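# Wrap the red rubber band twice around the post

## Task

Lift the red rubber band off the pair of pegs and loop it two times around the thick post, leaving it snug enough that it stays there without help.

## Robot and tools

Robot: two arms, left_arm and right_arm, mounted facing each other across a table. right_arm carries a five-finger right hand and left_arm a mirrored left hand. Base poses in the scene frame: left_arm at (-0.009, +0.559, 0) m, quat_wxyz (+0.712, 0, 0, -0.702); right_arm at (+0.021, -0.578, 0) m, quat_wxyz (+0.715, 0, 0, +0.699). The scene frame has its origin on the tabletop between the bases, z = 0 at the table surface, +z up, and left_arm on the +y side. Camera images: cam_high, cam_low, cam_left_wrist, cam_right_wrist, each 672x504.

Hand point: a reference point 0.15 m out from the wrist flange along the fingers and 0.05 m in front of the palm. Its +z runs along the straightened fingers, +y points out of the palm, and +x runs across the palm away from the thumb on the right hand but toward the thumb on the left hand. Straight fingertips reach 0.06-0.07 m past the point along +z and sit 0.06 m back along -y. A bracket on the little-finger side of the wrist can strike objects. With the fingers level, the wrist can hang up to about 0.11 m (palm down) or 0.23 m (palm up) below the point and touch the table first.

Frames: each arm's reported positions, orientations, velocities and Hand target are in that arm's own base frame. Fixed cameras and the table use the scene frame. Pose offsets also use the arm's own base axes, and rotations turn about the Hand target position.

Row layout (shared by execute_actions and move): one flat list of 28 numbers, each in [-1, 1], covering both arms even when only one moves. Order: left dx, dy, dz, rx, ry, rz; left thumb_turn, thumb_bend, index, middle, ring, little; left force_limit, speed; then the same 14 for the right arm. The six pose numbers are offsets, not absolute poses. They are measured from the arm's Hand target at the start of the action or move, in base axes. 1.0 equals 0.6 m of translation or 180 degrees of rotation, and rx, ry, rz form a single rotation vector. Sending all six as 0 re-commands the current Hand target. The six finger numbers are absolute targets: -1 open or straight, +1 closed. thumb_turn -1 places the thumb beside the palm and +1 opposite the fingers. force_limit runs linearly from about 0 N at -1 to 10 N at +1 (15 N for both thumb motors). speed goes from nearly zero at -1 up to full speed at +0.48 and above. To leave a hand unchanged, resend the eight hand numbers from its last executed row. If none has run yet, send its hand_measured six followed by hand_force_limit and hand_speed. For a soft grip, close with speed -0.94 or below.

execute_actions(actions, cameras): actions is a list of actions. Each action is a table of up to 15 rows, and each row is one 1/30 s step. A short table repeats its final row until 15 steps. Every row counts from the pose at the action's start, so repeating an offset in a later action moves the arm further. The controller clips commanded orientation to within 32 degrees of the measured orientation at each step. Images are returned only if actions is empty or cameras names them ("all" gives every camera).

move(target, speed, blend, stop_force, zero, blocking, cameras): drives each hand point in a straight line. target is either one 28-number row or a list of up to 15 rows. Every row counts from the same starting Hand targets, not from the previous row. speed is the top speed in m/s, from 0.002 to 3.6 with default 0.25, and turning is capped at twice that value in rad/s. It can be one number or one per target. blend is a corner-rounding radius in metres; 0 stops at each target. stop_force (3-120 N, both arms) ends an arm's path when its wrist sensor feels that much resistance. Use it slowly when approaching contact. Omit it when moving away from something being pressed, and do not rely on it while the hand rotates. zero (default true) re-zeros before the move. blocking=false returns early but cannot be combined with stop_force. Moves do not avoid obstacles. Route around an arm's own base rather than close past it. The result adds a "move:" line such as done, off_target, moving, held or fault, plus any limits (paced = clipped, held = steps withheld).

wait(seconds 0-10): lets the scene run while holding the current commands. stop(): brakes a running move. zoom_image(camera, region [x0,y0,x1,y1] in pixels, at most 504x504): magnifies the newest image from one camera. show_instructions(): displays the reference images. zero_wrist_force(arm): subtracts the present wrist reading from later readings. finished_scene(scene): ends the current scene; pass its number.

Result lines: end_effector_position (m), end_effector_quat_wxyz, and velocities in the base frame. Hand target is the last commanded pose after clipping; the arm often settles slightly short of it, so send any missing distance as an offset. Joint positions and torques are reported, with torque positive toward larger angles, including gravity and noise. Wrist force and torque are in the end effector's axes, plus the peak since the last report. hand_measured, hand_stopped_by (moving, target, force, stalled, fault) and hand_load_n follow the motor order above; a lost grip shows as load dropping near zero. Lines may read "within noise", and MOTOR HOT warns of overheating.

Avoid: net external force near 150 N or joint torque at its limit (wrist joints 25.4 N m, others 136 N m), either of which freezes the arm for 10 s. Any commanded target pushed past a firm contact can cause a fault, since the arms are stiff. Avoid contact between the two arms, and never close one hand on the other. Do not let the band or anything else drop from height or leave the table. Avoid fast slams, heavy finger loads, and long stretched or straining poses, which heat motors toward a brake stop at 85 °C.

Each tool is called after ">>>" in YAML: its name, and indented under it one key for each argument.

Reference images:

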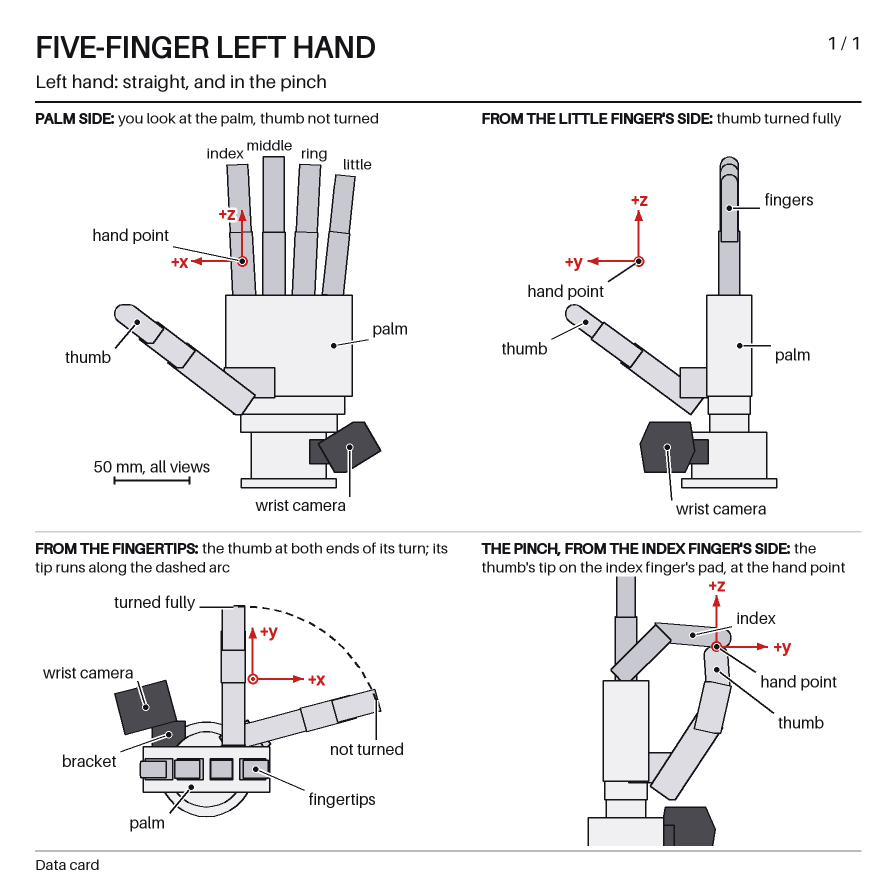

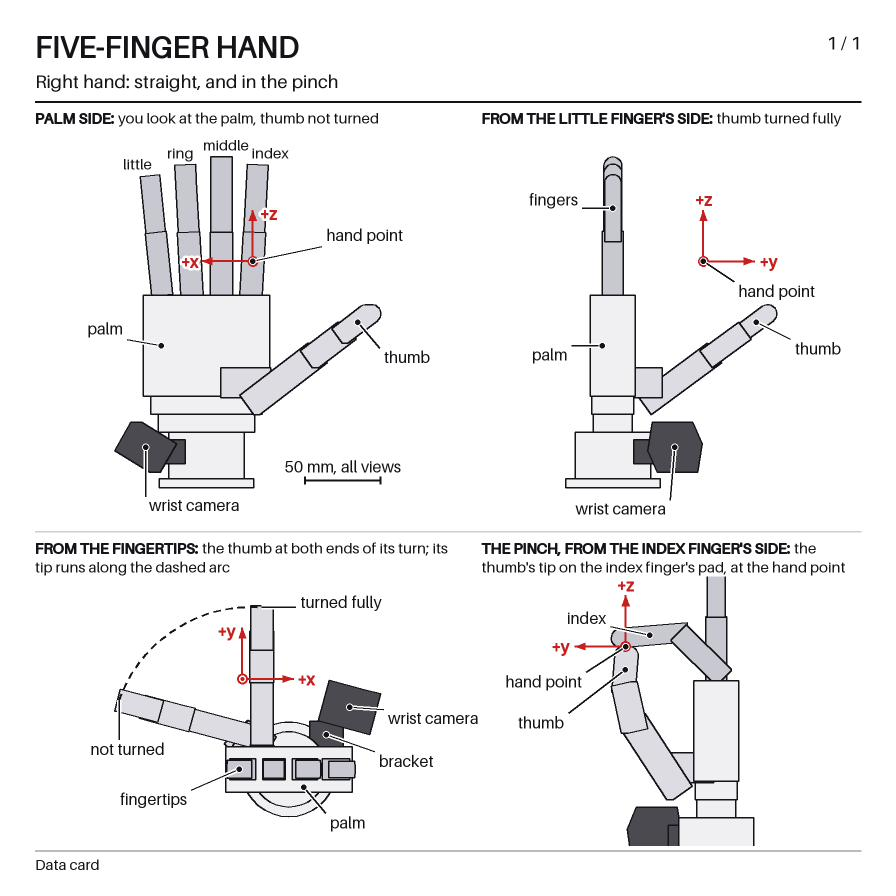

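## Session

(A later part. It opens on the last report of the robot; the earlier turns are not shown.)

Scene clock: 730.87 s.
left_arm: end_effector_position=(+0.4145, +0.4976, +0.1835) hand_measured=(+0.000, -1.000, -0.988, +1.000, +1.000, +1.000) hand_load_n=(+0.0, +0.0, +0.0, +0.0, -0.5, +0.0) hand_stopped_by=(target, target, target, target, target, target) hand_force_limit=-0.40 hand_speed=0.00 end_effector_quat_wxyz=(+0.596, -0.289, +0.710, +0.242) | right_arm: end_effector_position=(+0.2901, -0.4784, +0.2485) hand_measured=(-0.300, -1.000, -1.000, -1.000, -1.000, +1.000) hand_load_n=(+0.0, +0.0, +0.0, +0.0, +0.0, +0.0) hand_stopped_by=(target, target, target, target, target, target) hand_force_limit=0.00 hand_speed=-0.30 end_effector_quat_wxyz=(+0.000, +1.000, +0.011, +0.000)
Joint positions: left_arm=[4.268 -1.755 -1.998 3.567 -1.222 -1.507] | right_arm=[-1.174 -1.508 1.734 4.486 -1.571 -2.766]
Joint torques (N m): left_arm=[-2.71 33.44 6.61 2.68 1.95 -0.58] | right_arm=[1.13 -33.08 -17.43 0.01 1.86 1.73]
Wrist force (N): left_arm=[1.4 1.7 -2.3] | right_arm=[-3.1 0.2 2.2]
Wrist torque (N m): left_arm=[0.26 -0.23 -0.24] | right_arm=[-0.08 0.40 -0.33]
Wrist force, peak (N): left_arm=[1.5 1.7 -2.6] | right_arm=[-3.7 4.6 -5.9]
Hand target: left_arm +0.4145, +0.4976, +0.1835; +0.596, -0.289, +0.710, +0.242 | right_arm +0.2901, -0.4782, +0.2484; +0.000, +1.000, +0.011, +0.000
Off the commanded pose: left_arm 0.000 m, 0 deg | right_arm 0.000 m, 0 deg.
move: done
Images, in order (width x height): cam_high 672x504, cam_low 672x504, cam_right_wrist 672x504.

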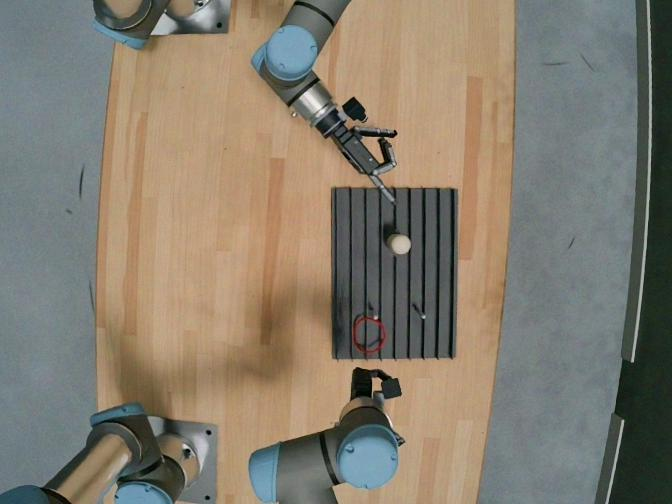

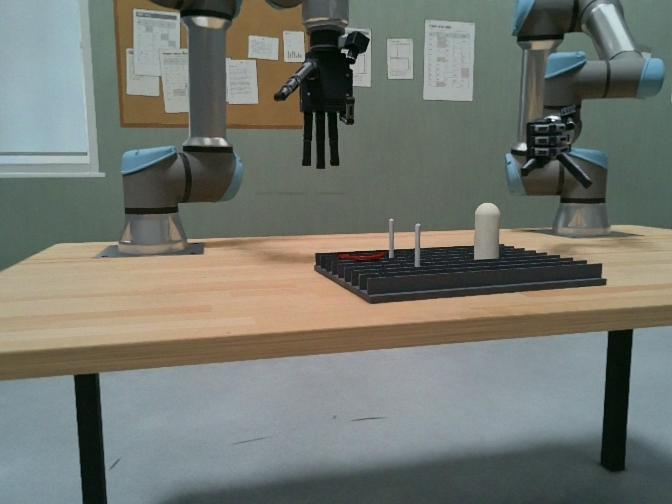

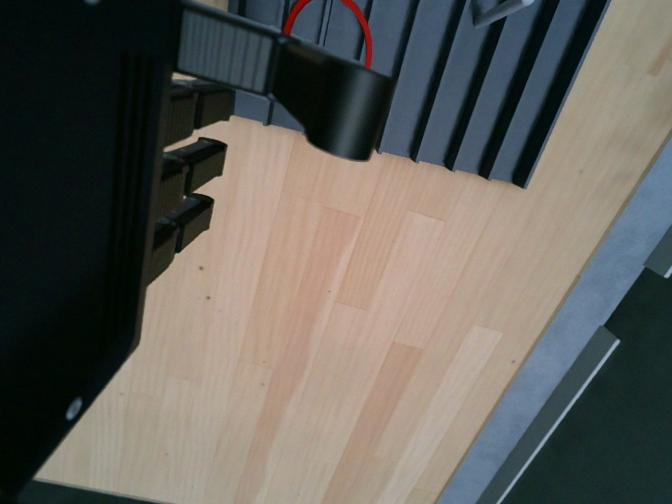

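>>> move:
  target:
    - [0,0,0,0,0,0,0,-1,-1,1,1,1,-0.4,0,0.0657,0.0343,0.0,0.2657,-0.2534,-0.4493,1,-0.3,0,-1,1,1,-0.2,-0.3]
    - [0,0,0,0,0,0,0,-1,-1,1,1,1,-0.4,0,0.0657,0.0343,-0.28,0.2657,-0.2534,-0.4493,1,-0.3,0,-1,1,1,-0.2,-0.3]
  speed: 0.25
  cameras: ["cam_low","cam_right_wrist","cam_high"]

>>> zoom_image:
  camera: "cam_low"
  region: [290, 170, 430, 290]

>>> zoom_image:
  camera: "cam_high"
  region: [300, 270, 450, 390]

Scene clock: 737.10 s.
left_arm: end_effector_position=(+0.4145, +0.4976, +0.1835) hand_measured=(+0.000, -1.000, -0.988, +1.000, +1.000, +1.000) hand_load_n=(+0.0, +0.0, +0.0, +0.0, -0.5, +0.0) hand_stopped_by=(target, target, target, target, target, target) hand_force_limit=-0.40 hand_speed=0.00 end_effector_quat_wxyz=(+0.596, -0.289, +0.710, +0.242) | right_arm: end_effector_position=(+0.3295, -0.4576, +0.0805) hand_measured=(+1.000, -0.300, +0.000, -1.000, +1.000, +1.000) hand_load_n=(+0.0, +0.0, +0.0, +0.0, +0.0, +0.0) hand_stopped_by=(target, target, target, target, target, target) hand_force_limit=-0.20 hand_speed=-0.30 end_effector_quat_wxyz=(-0.358, +0.619, -0.605, +0.349)
Joint positions: left_arm=[4.268 -1.755 -1.998 3.567 -1.222 -1.507] | right_arm=[-1.55 -1.217 2.1 3.837 -0.523 -1.577]
Joint torques (N m): left_arm=[-1.14 34.55 6.52 2.75 1.59 -0.77] | right_arm=[10.88 -25.76 -11.69 -5.68 1.3 -2.97]
Wrist force (N): left_arm=[1.4 1.4 -2.3] | right_arm=[-3.3 1.1 2.0]
Wrist torque (N m): left_arm=[0.23 -0.23 -0.24] | right_arm=[0.18 0.49 -0.25]
Wrist force, peak (N): left_arm=[1.6 1.7 -2.7] | right_arm=[-3.6 2.7 2.8]
Hand target: left_arm +0.4145, +0.4976, +0.1835; +0.596, -0.289, +0.710, +0.242 | right_arm +0.3295, -0.4577, +0.0804; -0.358, +0.619, -0.605, +0.349
Off the commanded pose: left_arm 0.000 m, 0 deg | right_arm 0.000 m, 0 deg.
move: done
Images, in order (width x height): cam_high 672x504, cam_low 672x504, cam_right_wrist 672x504.

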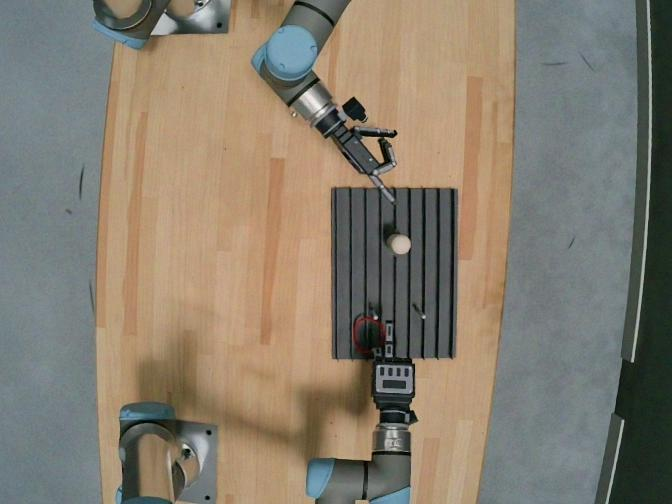

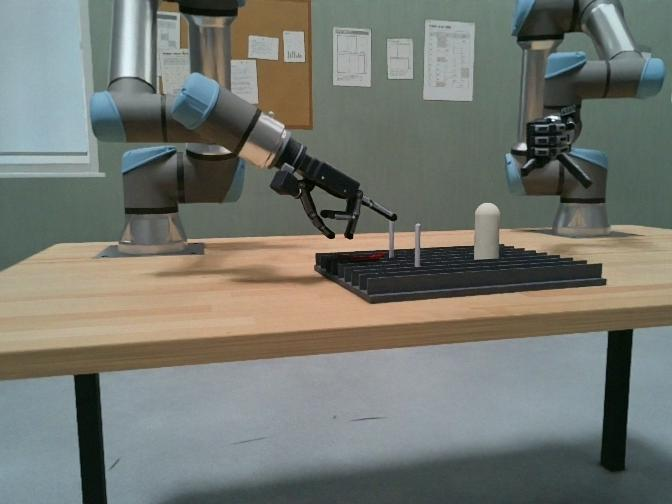

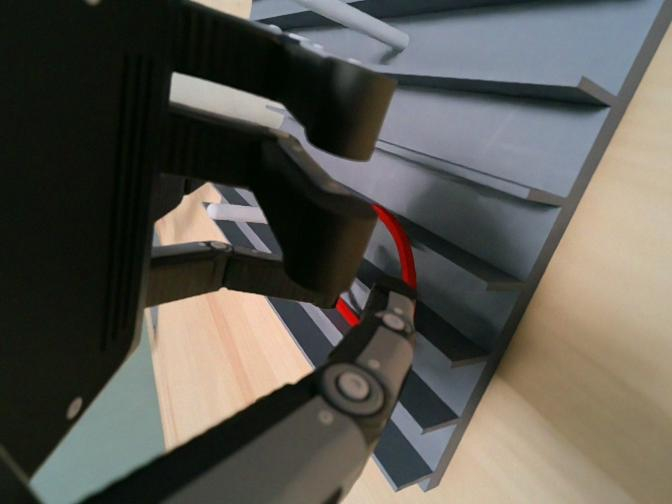

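Scaled by 3.600 from the camera's 672x504 image, which has a finer 960x720 frame.

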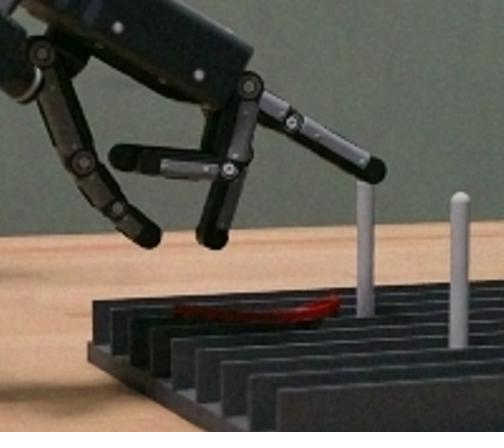

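Scaled by 3.360 from the camera's 672x504 image, which has a finer 960x720 frame.

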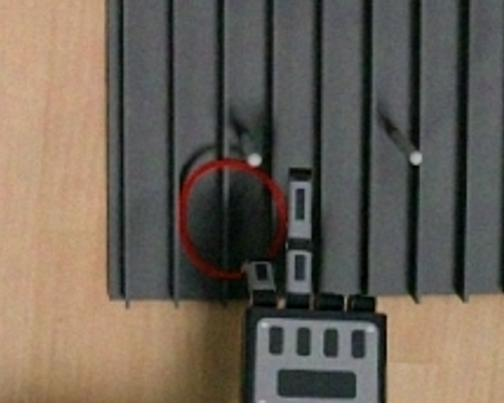

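>>> move:
  target:
    - [0,0,0,0,0,0,0,-1,-1,1,1,1,-0.4,0,0,0.005,-0.04,0,0,0,1,-0.3,0,-1,1,1,-0.2,-0.3]
    - [0,0,0,0,0,0,0,-1,-1,1,1,1,-0.4,0,0,0.005,-0.089,0,0,0,1,-0.3,0,-1,1,1,-0.2,-0.3]
  speed: [0.06,0.02]
  stop_force: 5
  cameras: ["cam_low","cam_right_wrist","cam_high"]

>>> zoom_image:
  camera: "cam_low"
  region: [290, 170, 430, 290]

>>> zoom_image:
  camera: "cam_right_wrist"
  region: [200, 160, 600, 504]

Scene clock: 740.73 s.
left_arm: end_effector_position=(+0.4145, +0.4976, +0.1835) hand_measured=(+0.000, -1.000, -0.988, +1.000, +1.000, +1.000) hand_load_n=(+0.0, +0.0, +0.0, +0.0, +0.0, +0.0) hand_stopped_by=(target, target, target, target, target, target) hand_force_limit=-0.40 hand_speed=0.00 end_effector_quat_wxyz=(+0.596, -0.289, +0.710, +0.242) | right_arm: end_effector_position=(+0.3295, -0.4546, +0.0270) hand_measured=(+1.000, -0.300, +0.000, -1.000, +1.000, +1.000) hand_load_n=(+3.0, +0.0, +0.0, +0.0, +0.0, +0.0) hand_stopped_by=(target, target, target, target, target, target) hand_force_limit=-0.20 hand_speed=-0.30 end_effector_quat_wxyz=(-0.358, +0.619, -0.605, +0.349)
Joint positions: left_arm=[4.268 -1.755 -1.998 3.567 -1.222 -1.507] | right_arm=[-1.55 -1.101 2.134 3.686 -0.523 -1.577]
Joint torques (N m): left_arm=[-1.05 33.62 6.94 2.75 1.56 -0.77] | right_arm=[9.83 -41.74 -18.19 0.06 -0.34 2.51]
Wrist force (N): left_arm=[1.5 1.8 -2.2] | right_arm=[-5.4 0.8 2.6]
Wrist torque (N m): left_arm=[0.27 -0.24 -0.24] | right_arm=[0.13 0.55 -0.26]
Wrist force, peak (N): left_arm=[1.7 1.6 -2.5] | right_arm=[-6.1 0.8 2.4]
Hand target: left_arm +0.4145, +0.4976, +0.1835; +0.596, -0.289, +0.710, +0.242 | right_arm +0.3295, -0.4547, +0.0270; -0.358, +0.619, -0.605, +0.349
Off the commanded pose: left_arm 0.000 m, 0 deg | right_arm 0.000 m, 0 deg.
move: done
Images, in order (width x height): cam_high 672x504, cam_low 672x504, cam_right_wrist 672x504.

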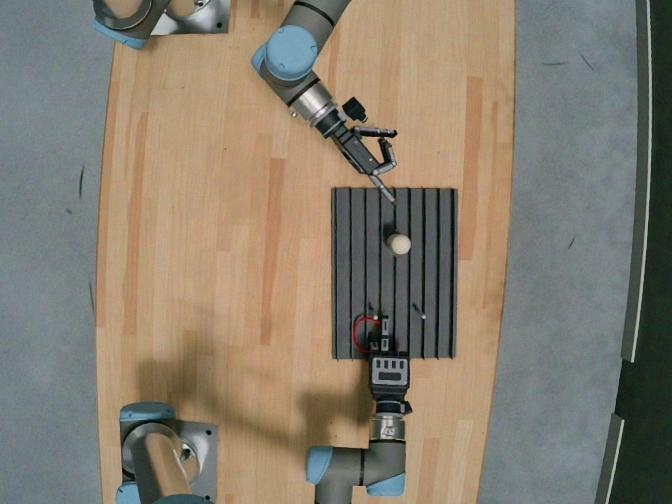

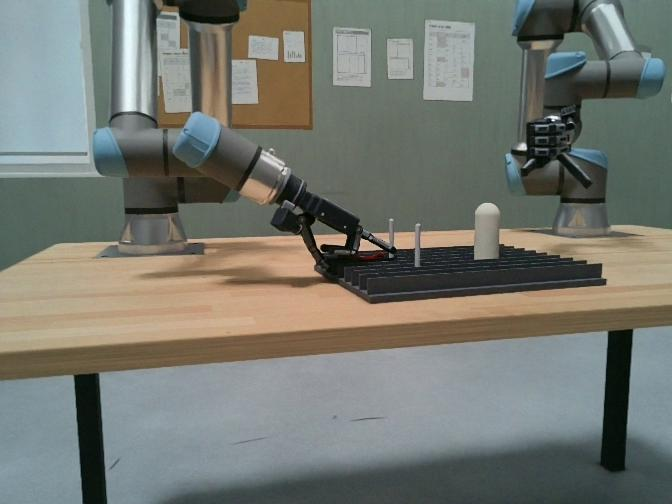

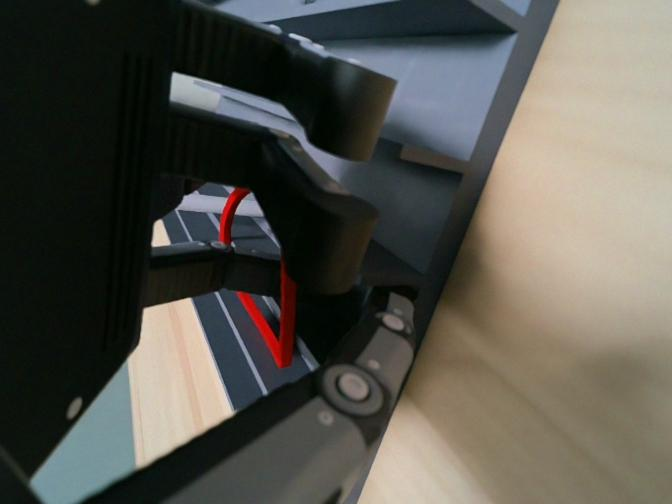

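Scaled by 3.600 from the camera's 672x504 image, which has a finer 960x720 frame.

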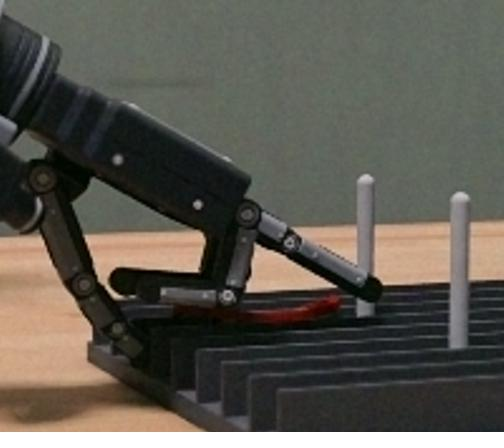

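Scaled by 1.260 from the camera's 672x504 image, which has a finer 960x720 frame.

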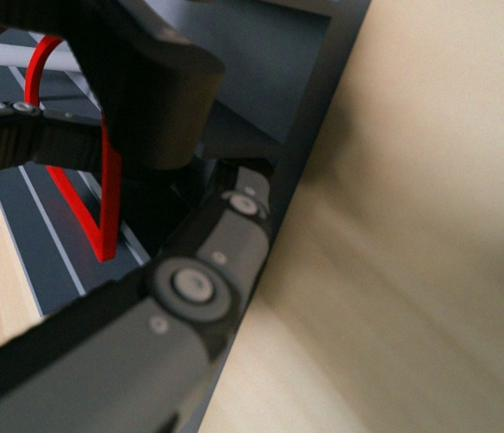

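>>> execute_actions:
  actions:
    - [[0,0,0,0,0,0,0,-1,-1,1,1,1,-0.4,0,0,0,0,0,0,0,1,0.0,0.1,-1,1,1,-0.2,-0.5]]
    - [[0,0,0,0,0,0,0,-1,-1,1,1,1,-0.4,0,0,0,0,0,0,0,1,0.35,0.4,-1,1,1,-0.2,-0.8]]
    - [[0,0,0,0,0,0,0,-1,-1,1,1,1,-0.4,0,0,0,0,0,0,0,1,0.35,0.4,-1,1,1,-0.2,-0.8]]
    - [[0,0,0,0,0,0,0,-1,-1,1,1,1,-0.4,0,0,0,0,0,0,0,1,0.35,0.4,-1,1,1,-0.2,-0.8]]
  cameras: ["cam_low","cam_right_wrist"]

>>> zoom_image:
  camera: "cam_low"
  region: [290, 170, 430, 290]

>>> zoom_image:
  camera: "cam_right_wrist"
  region: [200, 160, 600, 504]

Scene clock: 743.53 s.
left_arm: end_effector_position=(+0.4145, +0.4976, +0.1835) hand_measured=(+0.000, -1.000, -0.988, +1.000, +1.000, +1.000) hand_load_n=(+0.0, +0.0, +0.0, +0.0, +0.0, +0.0) hand_stopped_by=(target, target, target, target, target, target) hand_force_limit=-0.40 hand_speed=0.00 end_effector_quat_wxyz=(+0.596, -0.289, +0.710, +0.242) | right_arm: end_effector_position=(+0.3295, -0.4546, +0.0270) hand_measured=(+1.000, -0.014, +0.244, -1.000, +1.000, +1.000) hand_load_n=(+10.0, +6.5, +11.0, +0.0, +0.0, +0.0) hand_stopped_by=(target, force, force, target, target, target) hand_force_limit=-0.20 hand_speed=-0.80 end_effector_quat_wxyz=(-0.358, +0.619, -0.605, +0.349)
Joint positions: left_arm=[4.268 -1.755 -1.998 3.567 -1.222 -1.507] | right_arm=[-1.55 -1.101 2.134 3.686 -0.523 -1.577]
Joint torques (N m): left_arm=[-2.09 33.31 7.39 2.8 1.81 -0.57] | right_arm=[1.05 -40.99 -19.04 -7.23 3.47 0.76]
Wrist force (N): left_arm=[1.5 1.5 -2.4] | right_arm=[-10.9 3.7 3.1]
Wrist torque (N m): left_arm=[0.25 -0.25 -0.24] | right_arm=[0.21 0.59 -0.26]
Wrist force, peak (N): left_arm=[1.6 1.6 -2.7] | right_arm=[-11.3 3.9 3.1]
Hand target: left_arm +0.4145, +0.4976, +0.1835; +0.596, -0.289, +0.710, +0.242 | right_arm +0.3295, -0.4547, +0.0270; -0.358, +0.619, -0.605, +0.349
Off the commanded pose: left_arm 0.000 m, 0 deg | right_arm 0.000 m, 0 deg.
Images, in order (width x height): cam_low 672x504, cam_right_wrist 672x504.

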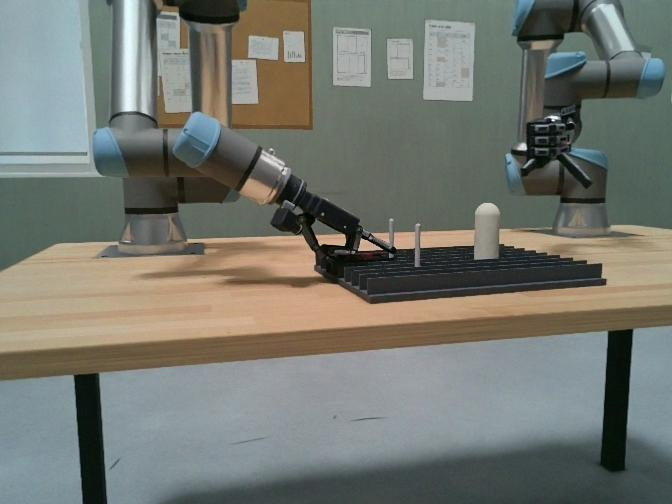

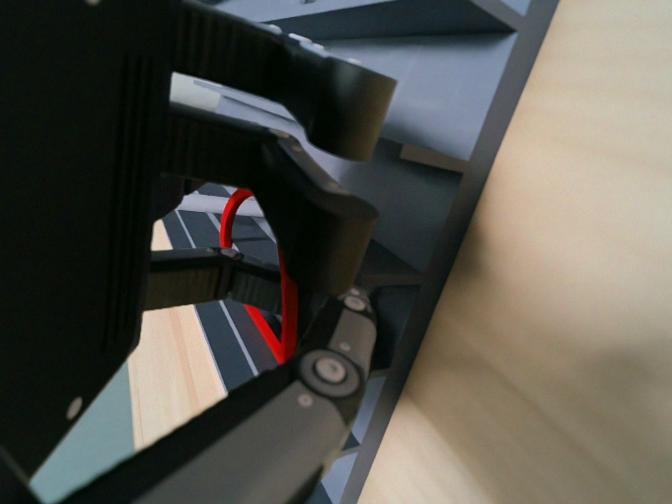

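Scaled by 3.600 from the camera's 672x504 image, which has a finer 960x720 frame.

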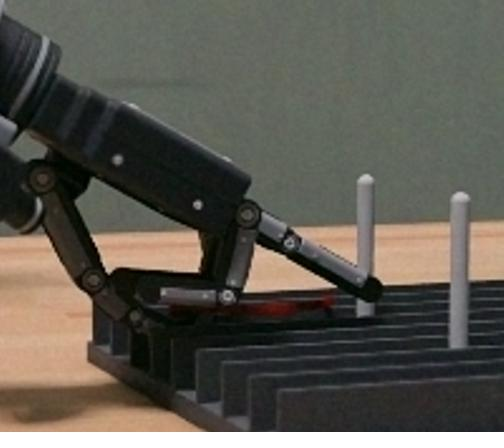

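Scaled by 1.260 from the camera's 672x504 image, which has a finer 960x720 frame.

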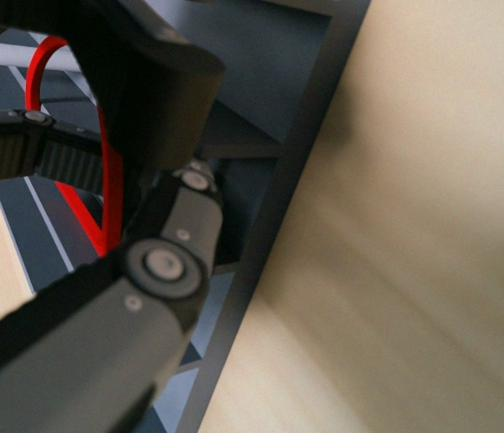

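>>> move:
  target: [0,0,0,0,0,0,0,-1,-1,1,1,1,-0.4,0,0,0.003,0.04,0,0,0,1,0.35,0.4,-1,1,1,-0.2,-0.8]
  speed: 0.04
  cameras: ["cam_low","cam_right_wrist"]

>>> zoom_image:
  camera: "cam_low"
  region: [290, 170, 430, 290]

>>> zoom_image:
  camera: "cam_right_wrist"
  region: [200, 160, 600, 504]

Scene clock: 744.83 s.
left_arm: end_effector_position=(+0.4145, +0.4976, +0.1835) hand_measured=(+0.000, -1.000, -0.988, +1.000, +1.000, +1.000) hand_load_n=(+0.5, +0.0, +0.0, +0.0, +0.0, +0.0) hand_stopped_by=(target, target, target, target, target, target) hand_force_limit=-0.40 hand_speed=0.00 end_effector_quat_wxyz=(+0.596, -0.289, +0.710, +0.242) | right_arm: end_effector_position=(+0.3295, -0.4529, +0.0511) hand_measured=(+1.000, -0.014, +0.244, -1.000, +1.000, +1.000) hand_load_n=(+4.0, +4.5, +10.5, +0.0, +0.0, +0.0) hand_stopped_by=(target, force, force, target, target, target) hand_force_limit=-0.20 hand_speed=-0.80 end_effector_quat_wxyz=(-0.358, +0.619, -0.605, +0.349)
Joint positions: left_arm=[4.268 -1.755 -1.998 3.567 -1.222 -1.507] | right_arm=[-1.55 -1.16 2.129 3.749 -0.523 -1.576]
Joint torques (N m): left_arm=[-1.77 33.15 7.38 2.81 1.71 -0.66] | right_arm=[9.42 -25.41 -12.64 -5.42 0.62 -2.48]
Wrist force (N): left_arm=[1.5 1.4 -2.3] | right_arm=[-3.6 1.0 2.0]
Wrist torque (N m): left_arm=[0.22 -0.24 -0.23] | right_arm=[0.16 0.55 -0.30]
Wrist force, peak (N): left_arm=[1.6 1.6 -2.5] | right_arm=[-11.1 4.7 3.5]
Hand target: left_arm +0.4145, +0.4976, +0.1835; +0.596, -0.289, +0.710, +0.242 | right_arm +0.3295, -0.4529, +0.0510; -0.358, +0.619, -0.605, +0.349
Off the commanded pose: left_arm 0.000 m, 0 deg | right_arm 0.000 m, 0 deg.
move: done
Images, in order (width x height): cam_low 672x504, cam_right_wrist 672x504.

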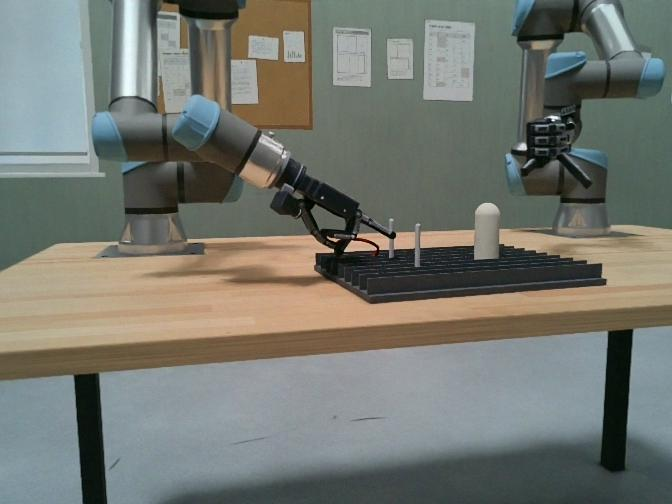

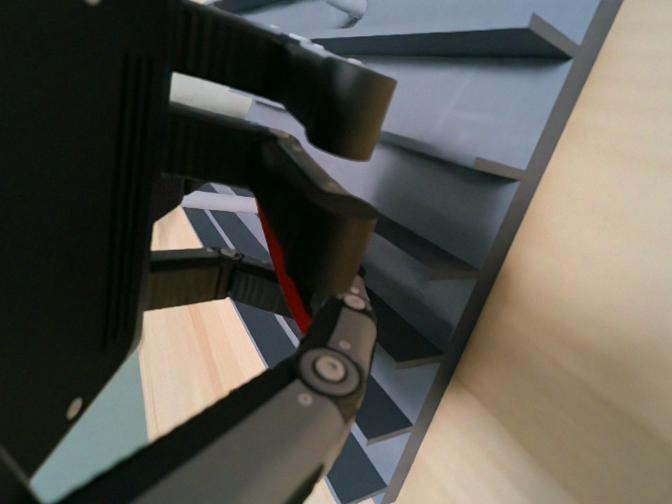

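Scaled by 3.600 from the camera's 672x504 image, which has a finer 960x720 frame.

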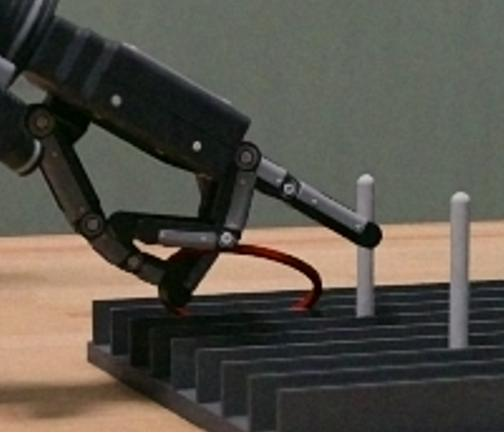

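Scaled by 1.260 from the camera's 672x504 image, which has a finer 960x720 frame.

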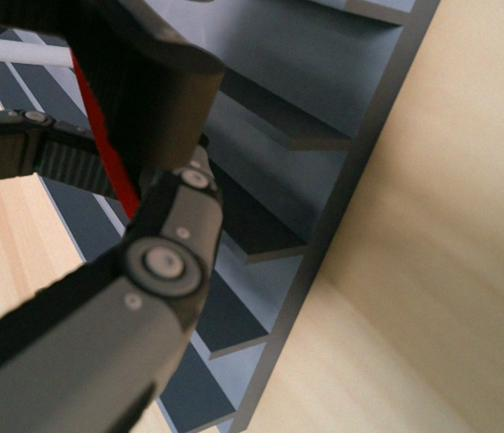

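>>> move:
  target: [0,0,0,0,0,0,0,-1,-1,1,1,1,-0.4,0,0,0,0.2,0,0,0,1,0.35,0.4,-1,1,1,-0.2,-0.8]
  speed: 0.08
  cameras: ["cam_low","cam_right_wrist","cam_high"]

>>> zoom_image:
  camera: "cam_low"
  region: [290, 110, 430, 250]

>>> zoom_image:
  camera: "cam_high"
  region: [300, 270, 450, 390]

Scene clock: 747.10 s.
left_arm: end_effector_position=(+0.4145, +0.4976, +0.1835) hand_measured=(+0.000, -1.000, -0.988, +1.000, +1.000, +1.000) hand_load_n=(+0.0, +0.0, +0.0, +0.0, +0.0, +0.0) hand_stopped_by=(target, target, target, target, target, target) hand_force_limit=-0.40 hand_speed=0.00 end_effector_quat_wxyz=(+0.596, -0.289, +0.710, +0.242) | right_arm: end_effector_position=(+0.3295, -0.4529, +0.1710) hand_measured=(+1.000, -0.014, +0.244, -1.000, +1.000, +1.000) hand_load_n=(+4.0, +4.5, +10.5, +0.0, +0.0, +0.0) hand_stopped_by=(target, force, force, target, target, target) hand_force_limit=-0.20 hand_speed=-0.80 end_effector_quat_wxyz=(-0.358, +0.620, -0.605, +0.349)
Joint positions: left_arm=[4.268 -1.755 -1.998 3.567 -1.222 -1.507] | right_arm=[-1.55 -1.393 2.026 4.086 -0.524 -1.577]
Joint torques (N m): left_arm=[-0.75 33.4 7.83 3.04 1.7 -0.25] | right_arm=[-9.14 -28.25 -15.41 -4.01 -0.17 -1.11]
Wrist force (N): left_arm=[1.4 1.6 -2.4] | right_arm=[-3.2 0.9 1.8]
Wrist torque (N m): left_arm=[0.25 -0.23 -0.25] | right_arm=[0.18 0.49 -0.18]
Wrist force, peak (N): left_arm=[1.5 1.8 -2.6] | right_arm=[-3.9 1.6 2.3]
Hand target: left_arm +0.4145, +0.4976, +0.1835; +0.596, -0.289, +0.710, +0.242 | right_arm +0.3295, -0.4529, +0.1710; -0.358, +0.619, -0.605, +0.349
Off the commanded pose: left_arm 0.000 m, 0 deg | right_arm 0.000 m, 0 deg.
move: done
Images, in order (width x height): cam_high 672x504, cam_low 672x504, cam_right_wrist 672x504.

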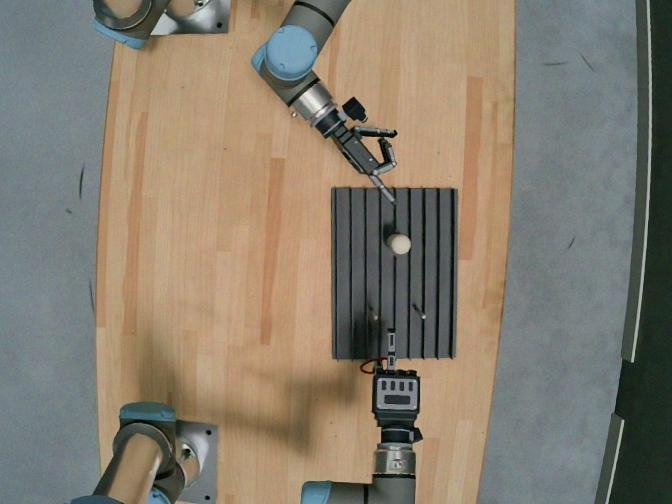

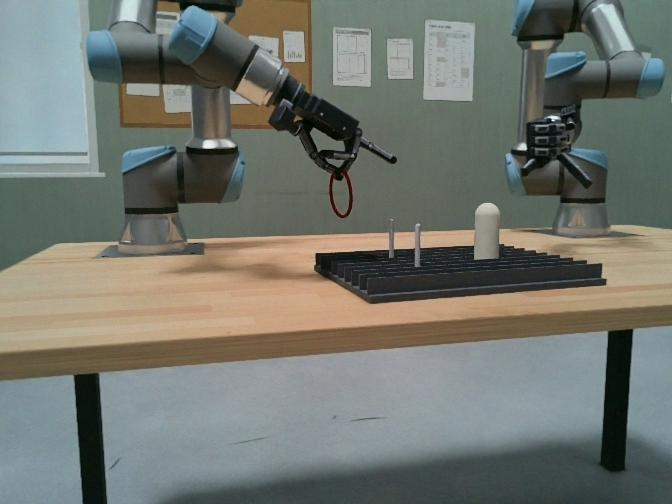

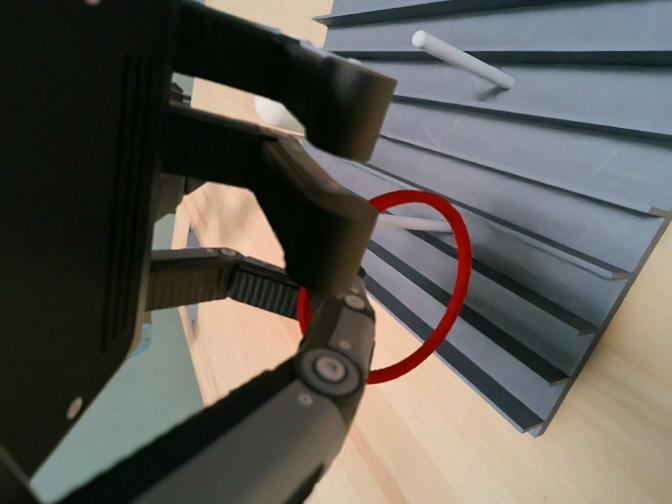

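Scaled by 3.600 from the camera's 672x504 image, which has a finer 960x720 frame.

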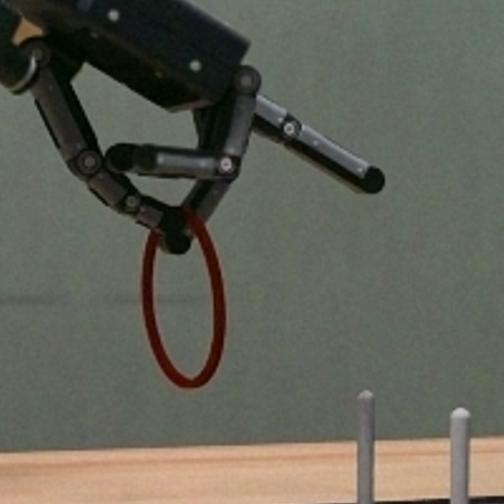

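Scaled by 3.360 from the camera's 672x504 image, which has a finer 960x720 frame.

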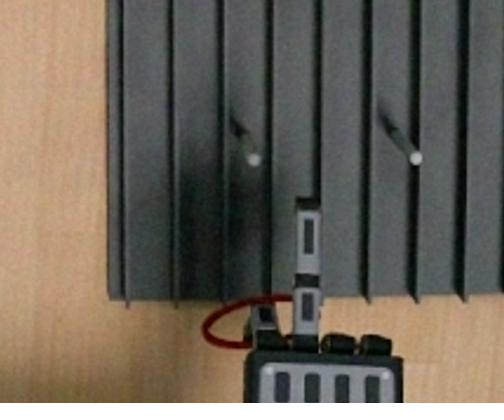

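>>> move:
  target:
    - [0,0,0,0,0,0,0,-1,-1,1,1,1,-0.4,0,0.0,0.0,0.1,0,0,0,1,0.35,0.4,-1,1,1,-0.2,-0.8]
    - [0,0,0,0,0,0,0,-1,-1,1,1,1,-0.4,0,0.2748,-0.075,0.1,0.1231,0.3186,-0.2264,1,0.35,0.4,-1,1,1,-0.2,-0.8]
  speed: 0.2
  cameras: ["cam_low","cam_right_wrist","cam_high"]

>>> zoom_image:
  camera: "cam_low"
  region: [350, 60, 510, 220]

Scene clock: 754.10 s.
left_arm: end_effector_position=(+0.4145, +0.4976, +0.1835) hand_measured=(+0.000, -1.000, -0.988, +1.000, +1.000, +1.000) hand_load_n=(+0.0, +0.0, +0.0, +0.0, +0.0, +0.0) hand_stopped_by=(target, target, target, target, target, target) hand_force_limit=-0.40 hand_speed=0.00 end_effector_quat_wxyz=(+0.596, -0.289, +0.710, +0.242) | right_arm: end_effector_position=(+0.4944, -0.4978, +0.2310) hand_measured=(+1.000, -0.014, +0.244, -1.000, +1.000, +1.000) hand_load_n=(+4.0, +4.5, +10.5, +0.0, +0.0, +0.0) hand_stopped_by=(target, force, force, target, target, target) hand_force_limit=-0.20 hand_speed=-0.80 end_effector_quat_wxyz=(+0.000, -0.393, +0.919, +0.000)
Joint positions: left_arm=[4.268 -1.755 -1.998 3.567 -1.222 -1.507] | right_arm=[-1.003 -0.913 0.957 4.668 -1.57 -0.24]
Joint torques (N m): left_arm=[-2.25 33.43 7.94 3.07 1.52 -0.59] | right_arm=[-10.83 -43.15 -29.59 -0.46 -0.67 1.38]
Wrist force (N): left_arm=[1.6 1.8 -2.4] | right_arm=[-2.8 0.2 2.5]
Wrist torque (N m): left_arm=[0.28 -0.25 -0.24] | right_arm=[-0.08 0.33 -0.17]
Wrist force, peak (N): left_arm=[1.3 1.7 -2.7] | right_arm=[-3.3 2.2 2.4]
Hand target: left_arm +0.4145, +0.4976, +0.1835; +0.596, -0.289, +0.710, +0.242 | right_arm +0.4944, -0.4979, +0.2310; +0.000, -0.393, +0.919, +0.000
Off the commanded pose: left_arm 0.000 m, 0 deg | right_arm 0.000 m, 0 deg.
move: done
Images, in order (width x height): cam_high 672x504, cam_low 672x504, cam_right_wrist 672x504.

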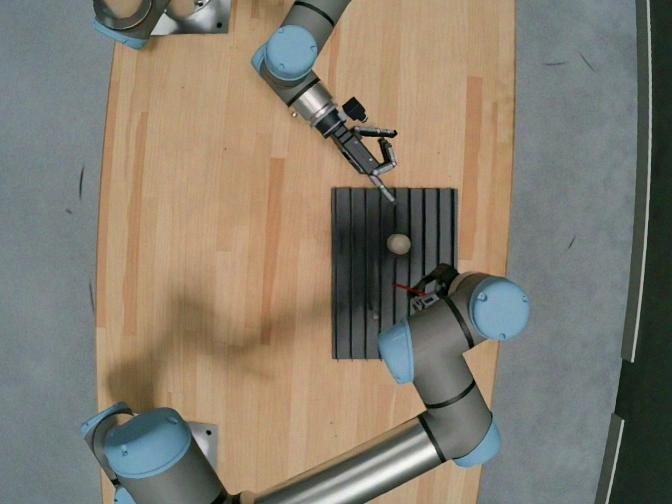

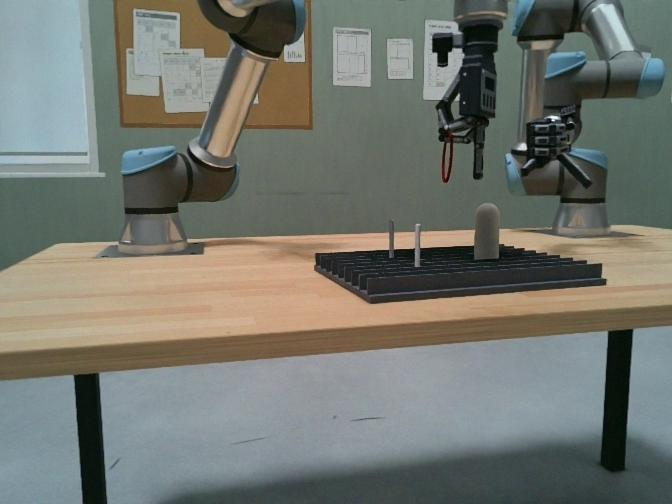

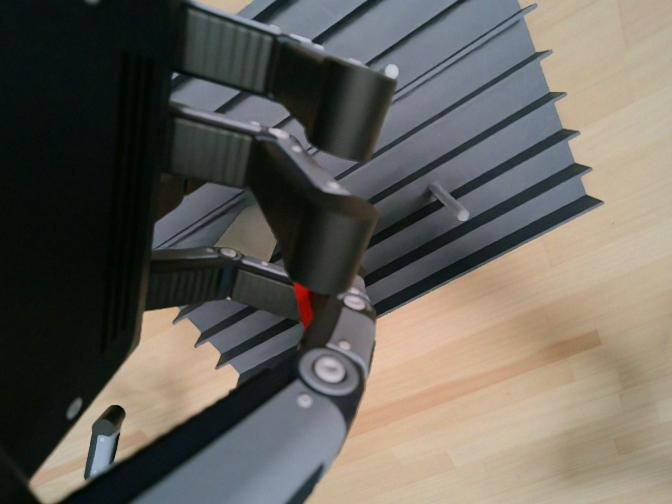

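Scaled by 3.150 from the camera's 672x504 image, which has a finer 960x720 frame.

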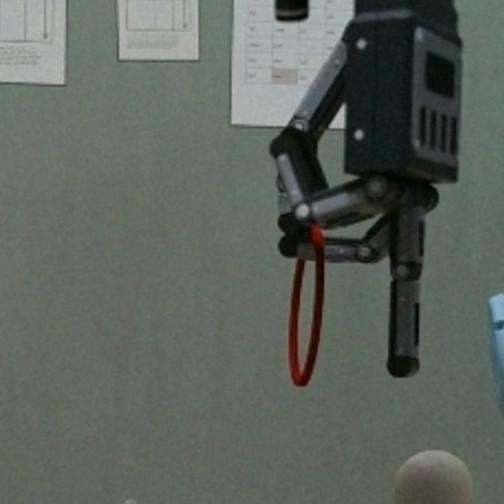

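>>> execute_actions:
  actions:
    - [[0,0,0,0,0,0,0,-1,-1,1,1,1,-0.4,0,0,0,0,0,0,0,1,0.35,0.4,-0.3,1,1,-0.2,-0.7]]
    - [[0,0,0,0,0,0,0,-1,-1,1,1,1,-0.4,0,0,0,0,0,0,0,1,0.35,0.4,-0.1,1,1,-0.2,-0.7]]
  cameras: ["cam_low","cam_right_wrist"]

>>> zoom_image:
  camera: "cam_low"
  region: [400, 80, 510, 200]

>>> zoom_image:
  camera: "cam_right_wrist"
  region: [130, 150, 430, 420]

Scene clock: 757.87 s.
left_arm: end_effector_position=(+0.4145, +0.4976, +0.1835) hand_measured=(+0.000, -1.000, -0.988, +1.000, +1.000, +1.000) hand_load_n=(+0.0, +0.0, +0.0, +0.0, +0.0, +0.0) hand_stopped_by=(target, target, target, target, target, target) hand_force_limit=-0.40 hand_speed=0.00 end_effector_quat_wxyz=(+0.596, -0.289, +0.710, +0.242) | right_arm: end_effector_position=(+0.4944, -0.4979, +0.2310) hand_measured=(+1.000, -0.014, +0.244, -0.100, +1.000, +1.000) hand_load_n=(+4.0, +4.5, +10.5, +0.0, +0.0, +0.0) hand_stopped_by=(target, force, force, target, target, target) hand_force_limit=-0.20 hand_speed=-0.70 end_effector_quat_wxyz=(+0.000, -0.393, +0.919, +0.000)
Joint positions: left_arm=[4.268 -1.755 -1.998 3.567 -1.222 -1.507] | right_arm=[-1.003 -0.913 0.957 4.668 -1.571 -0.24]
Joint torques (N m): left_arm=[-0.66 33.97 6.98 2.97 1.66 -0.65] | right_arm=[-10.82 -46.24 -22.62 -1.36 -1.37 2.46]
Wrist force (N): left_arm=[1.3 1.8 -2.5] | right_arm=[-2.8 0.5 2.5]
Wrist torque (N m): left_arm=[0.29 -0.21 -0.26] | right_arm=[-0.04 0.33 -0.17]
Wrist force, peak (N): left_arm=[1.6 1.7 -2.7] | right_arm=[-3.0 0.4 2.8]
Hand target: left_arm +0.4145, +0.4976, +0.1835; +0.596, -0.289, +0.710, +0.242 | right_arm +0.4944, -0.4979, +0.2310; +0.000, -0.393, +0.919, +0.000
Off the commanded pose: left_arm 0.000 m, 0 deg | right_arm 0.000 m, 0 deg.
Images, in order (width x height): cam_low 672x504, cam_right_wrist 672x504.

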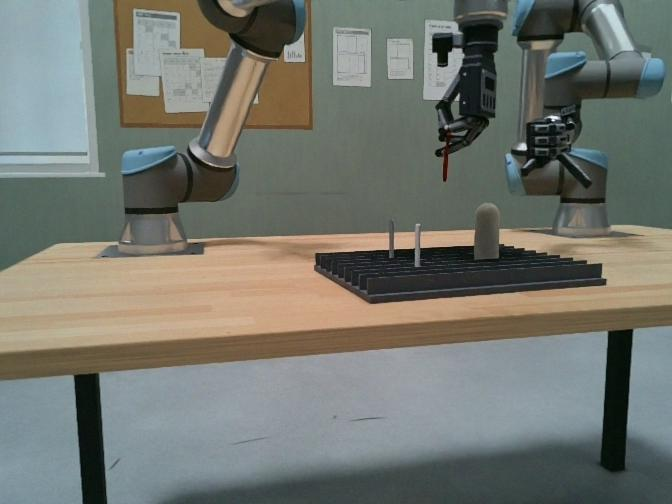

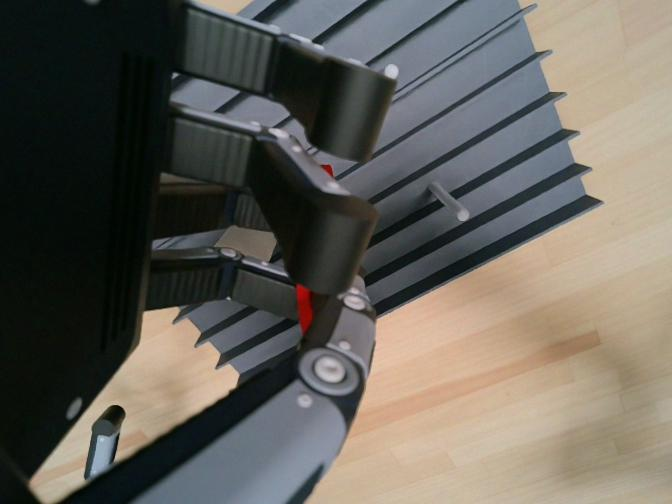

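Scaled by 4.200 from the camera's 672x504 image, which has a finer 960x720 frame.

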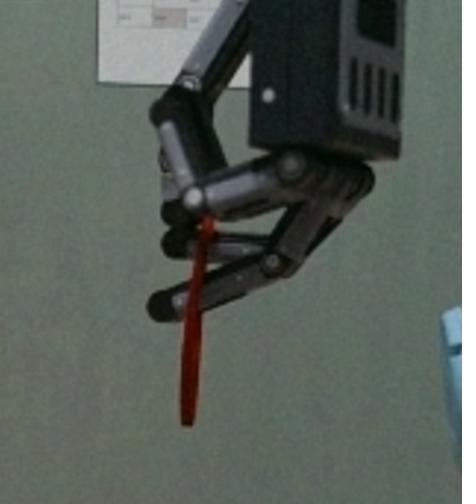

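Scaled by 1.680 from the camera's 672x504 image, which has a finer 960x720 frame.

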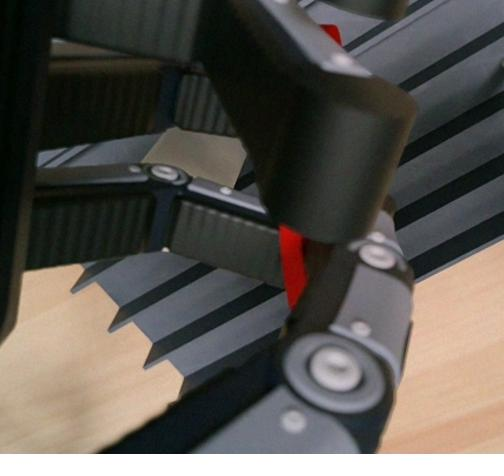

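>>> move:
  target: [0,0,0,0,0,0,0,-1,-1,1,1,1,-0.4,0,0,0,0,0.096,0.1004,0,1,0.35,0.4,-0.1,1,1,-0.2,-0.7]
  speed: 0.15
  cameras: ["cam_low","cam_right_wrist"]

>>> zoom_image:
  camera: "cam_low"
  region: [400, 80, 510, 200]

Scene clock: 760.70 s.
left_arm: end_effector_position=(+0.4145, +0.4976, +0.1835) hand_measured=(+0.000, -1.000, -0.988, +1.000, +1.000, +1.000) hand_load_n=(+0.0, +0.0, +0.0, +0.0, +0.0, +0.0) hand_stopped_by=(target, target, target, target, target, target) hand_force_limit=-0.40 hand_speed=0.00 end_effector_quat_wxyz=(+0.596, -0.289, +0.710, +0.242) | right_arm: end_effector_position=(+0.4935, -0.4969, +0.2306) hand_measured=(+1.000, -0.014, +0.244, -0.100, +1.000, +1.000) hand_load_n=(+4.0, +5.0, +10.5, +0.0, +0.0, +0.0) hand_stopped_by=(target, force, force, target, target, target) hand_force_limit=-0.20 hand_speed=-0.70 end_effector_quat_wxyz=(-0.081, -0.384, +0.900, +0.189)
Joint positions: left_arm=[4.268 -1.755 -1.998 3.567 -1.222 -1.507] | right_arm=[-0.976 -0.409 0.035 5.491 -1.656 -0.194]
Joint torques (N m): left_arm=[-2.28 33.88 7.29 2.89 1.85 -0.67] | right_arm=[-10.8 -59.44 -18.13 1.3 1.56 -2.82]
Wrist force (N): left_arm=[1.4 1.6 -2.4] | right_arm=[-2.9 -0.3 2.4]
Wrist torque (N m): left_arm=[0.26 -0.22 -0.25] | right_arm=[-0.18 0.38 -0.29]
Wrist force, peak (N): left_arm=[1.5 1.7 -2.6] | right_arm=[-3.3 0.6 2.5]
Hand target: left_arm +0.4145, +0.4976, +0.1835; +0.596, -0.289, +0.710, +0.242 | right_arm +0.4944, -0.4979, +0.2310; -0.085, -0.384, +0.898, +0.199
Off the commanded pose: left_arm 0.000 m, 0 deg | right_arm 0.001 m, 1 deg.
elbow stopped short (right arm): the move would have taken joint 3 (elbow) straighter than the controller allows.
move: done
Images, in order (width x height): cam_low 672x504, cam_right_wrist 672x504.

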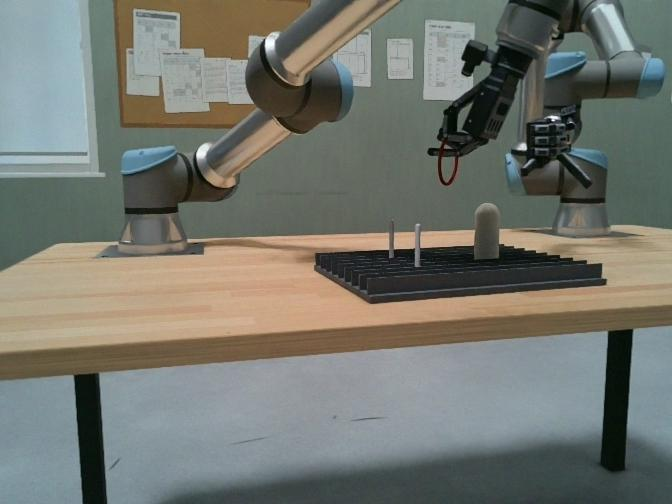

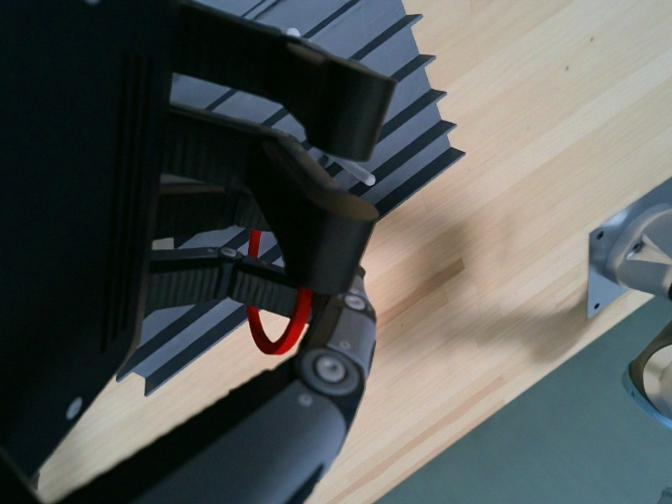

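Scaled by 4.200 from the camera's 672x504 image, which has a finer 960x720 frame.

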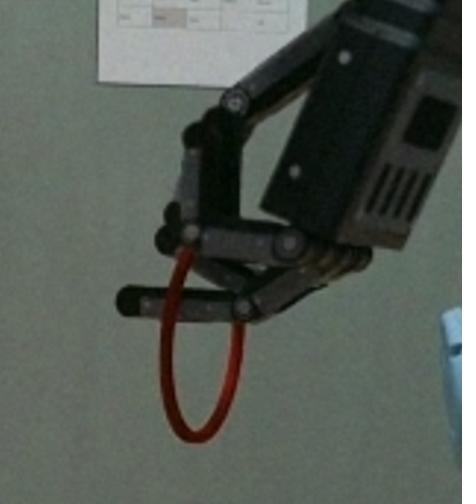

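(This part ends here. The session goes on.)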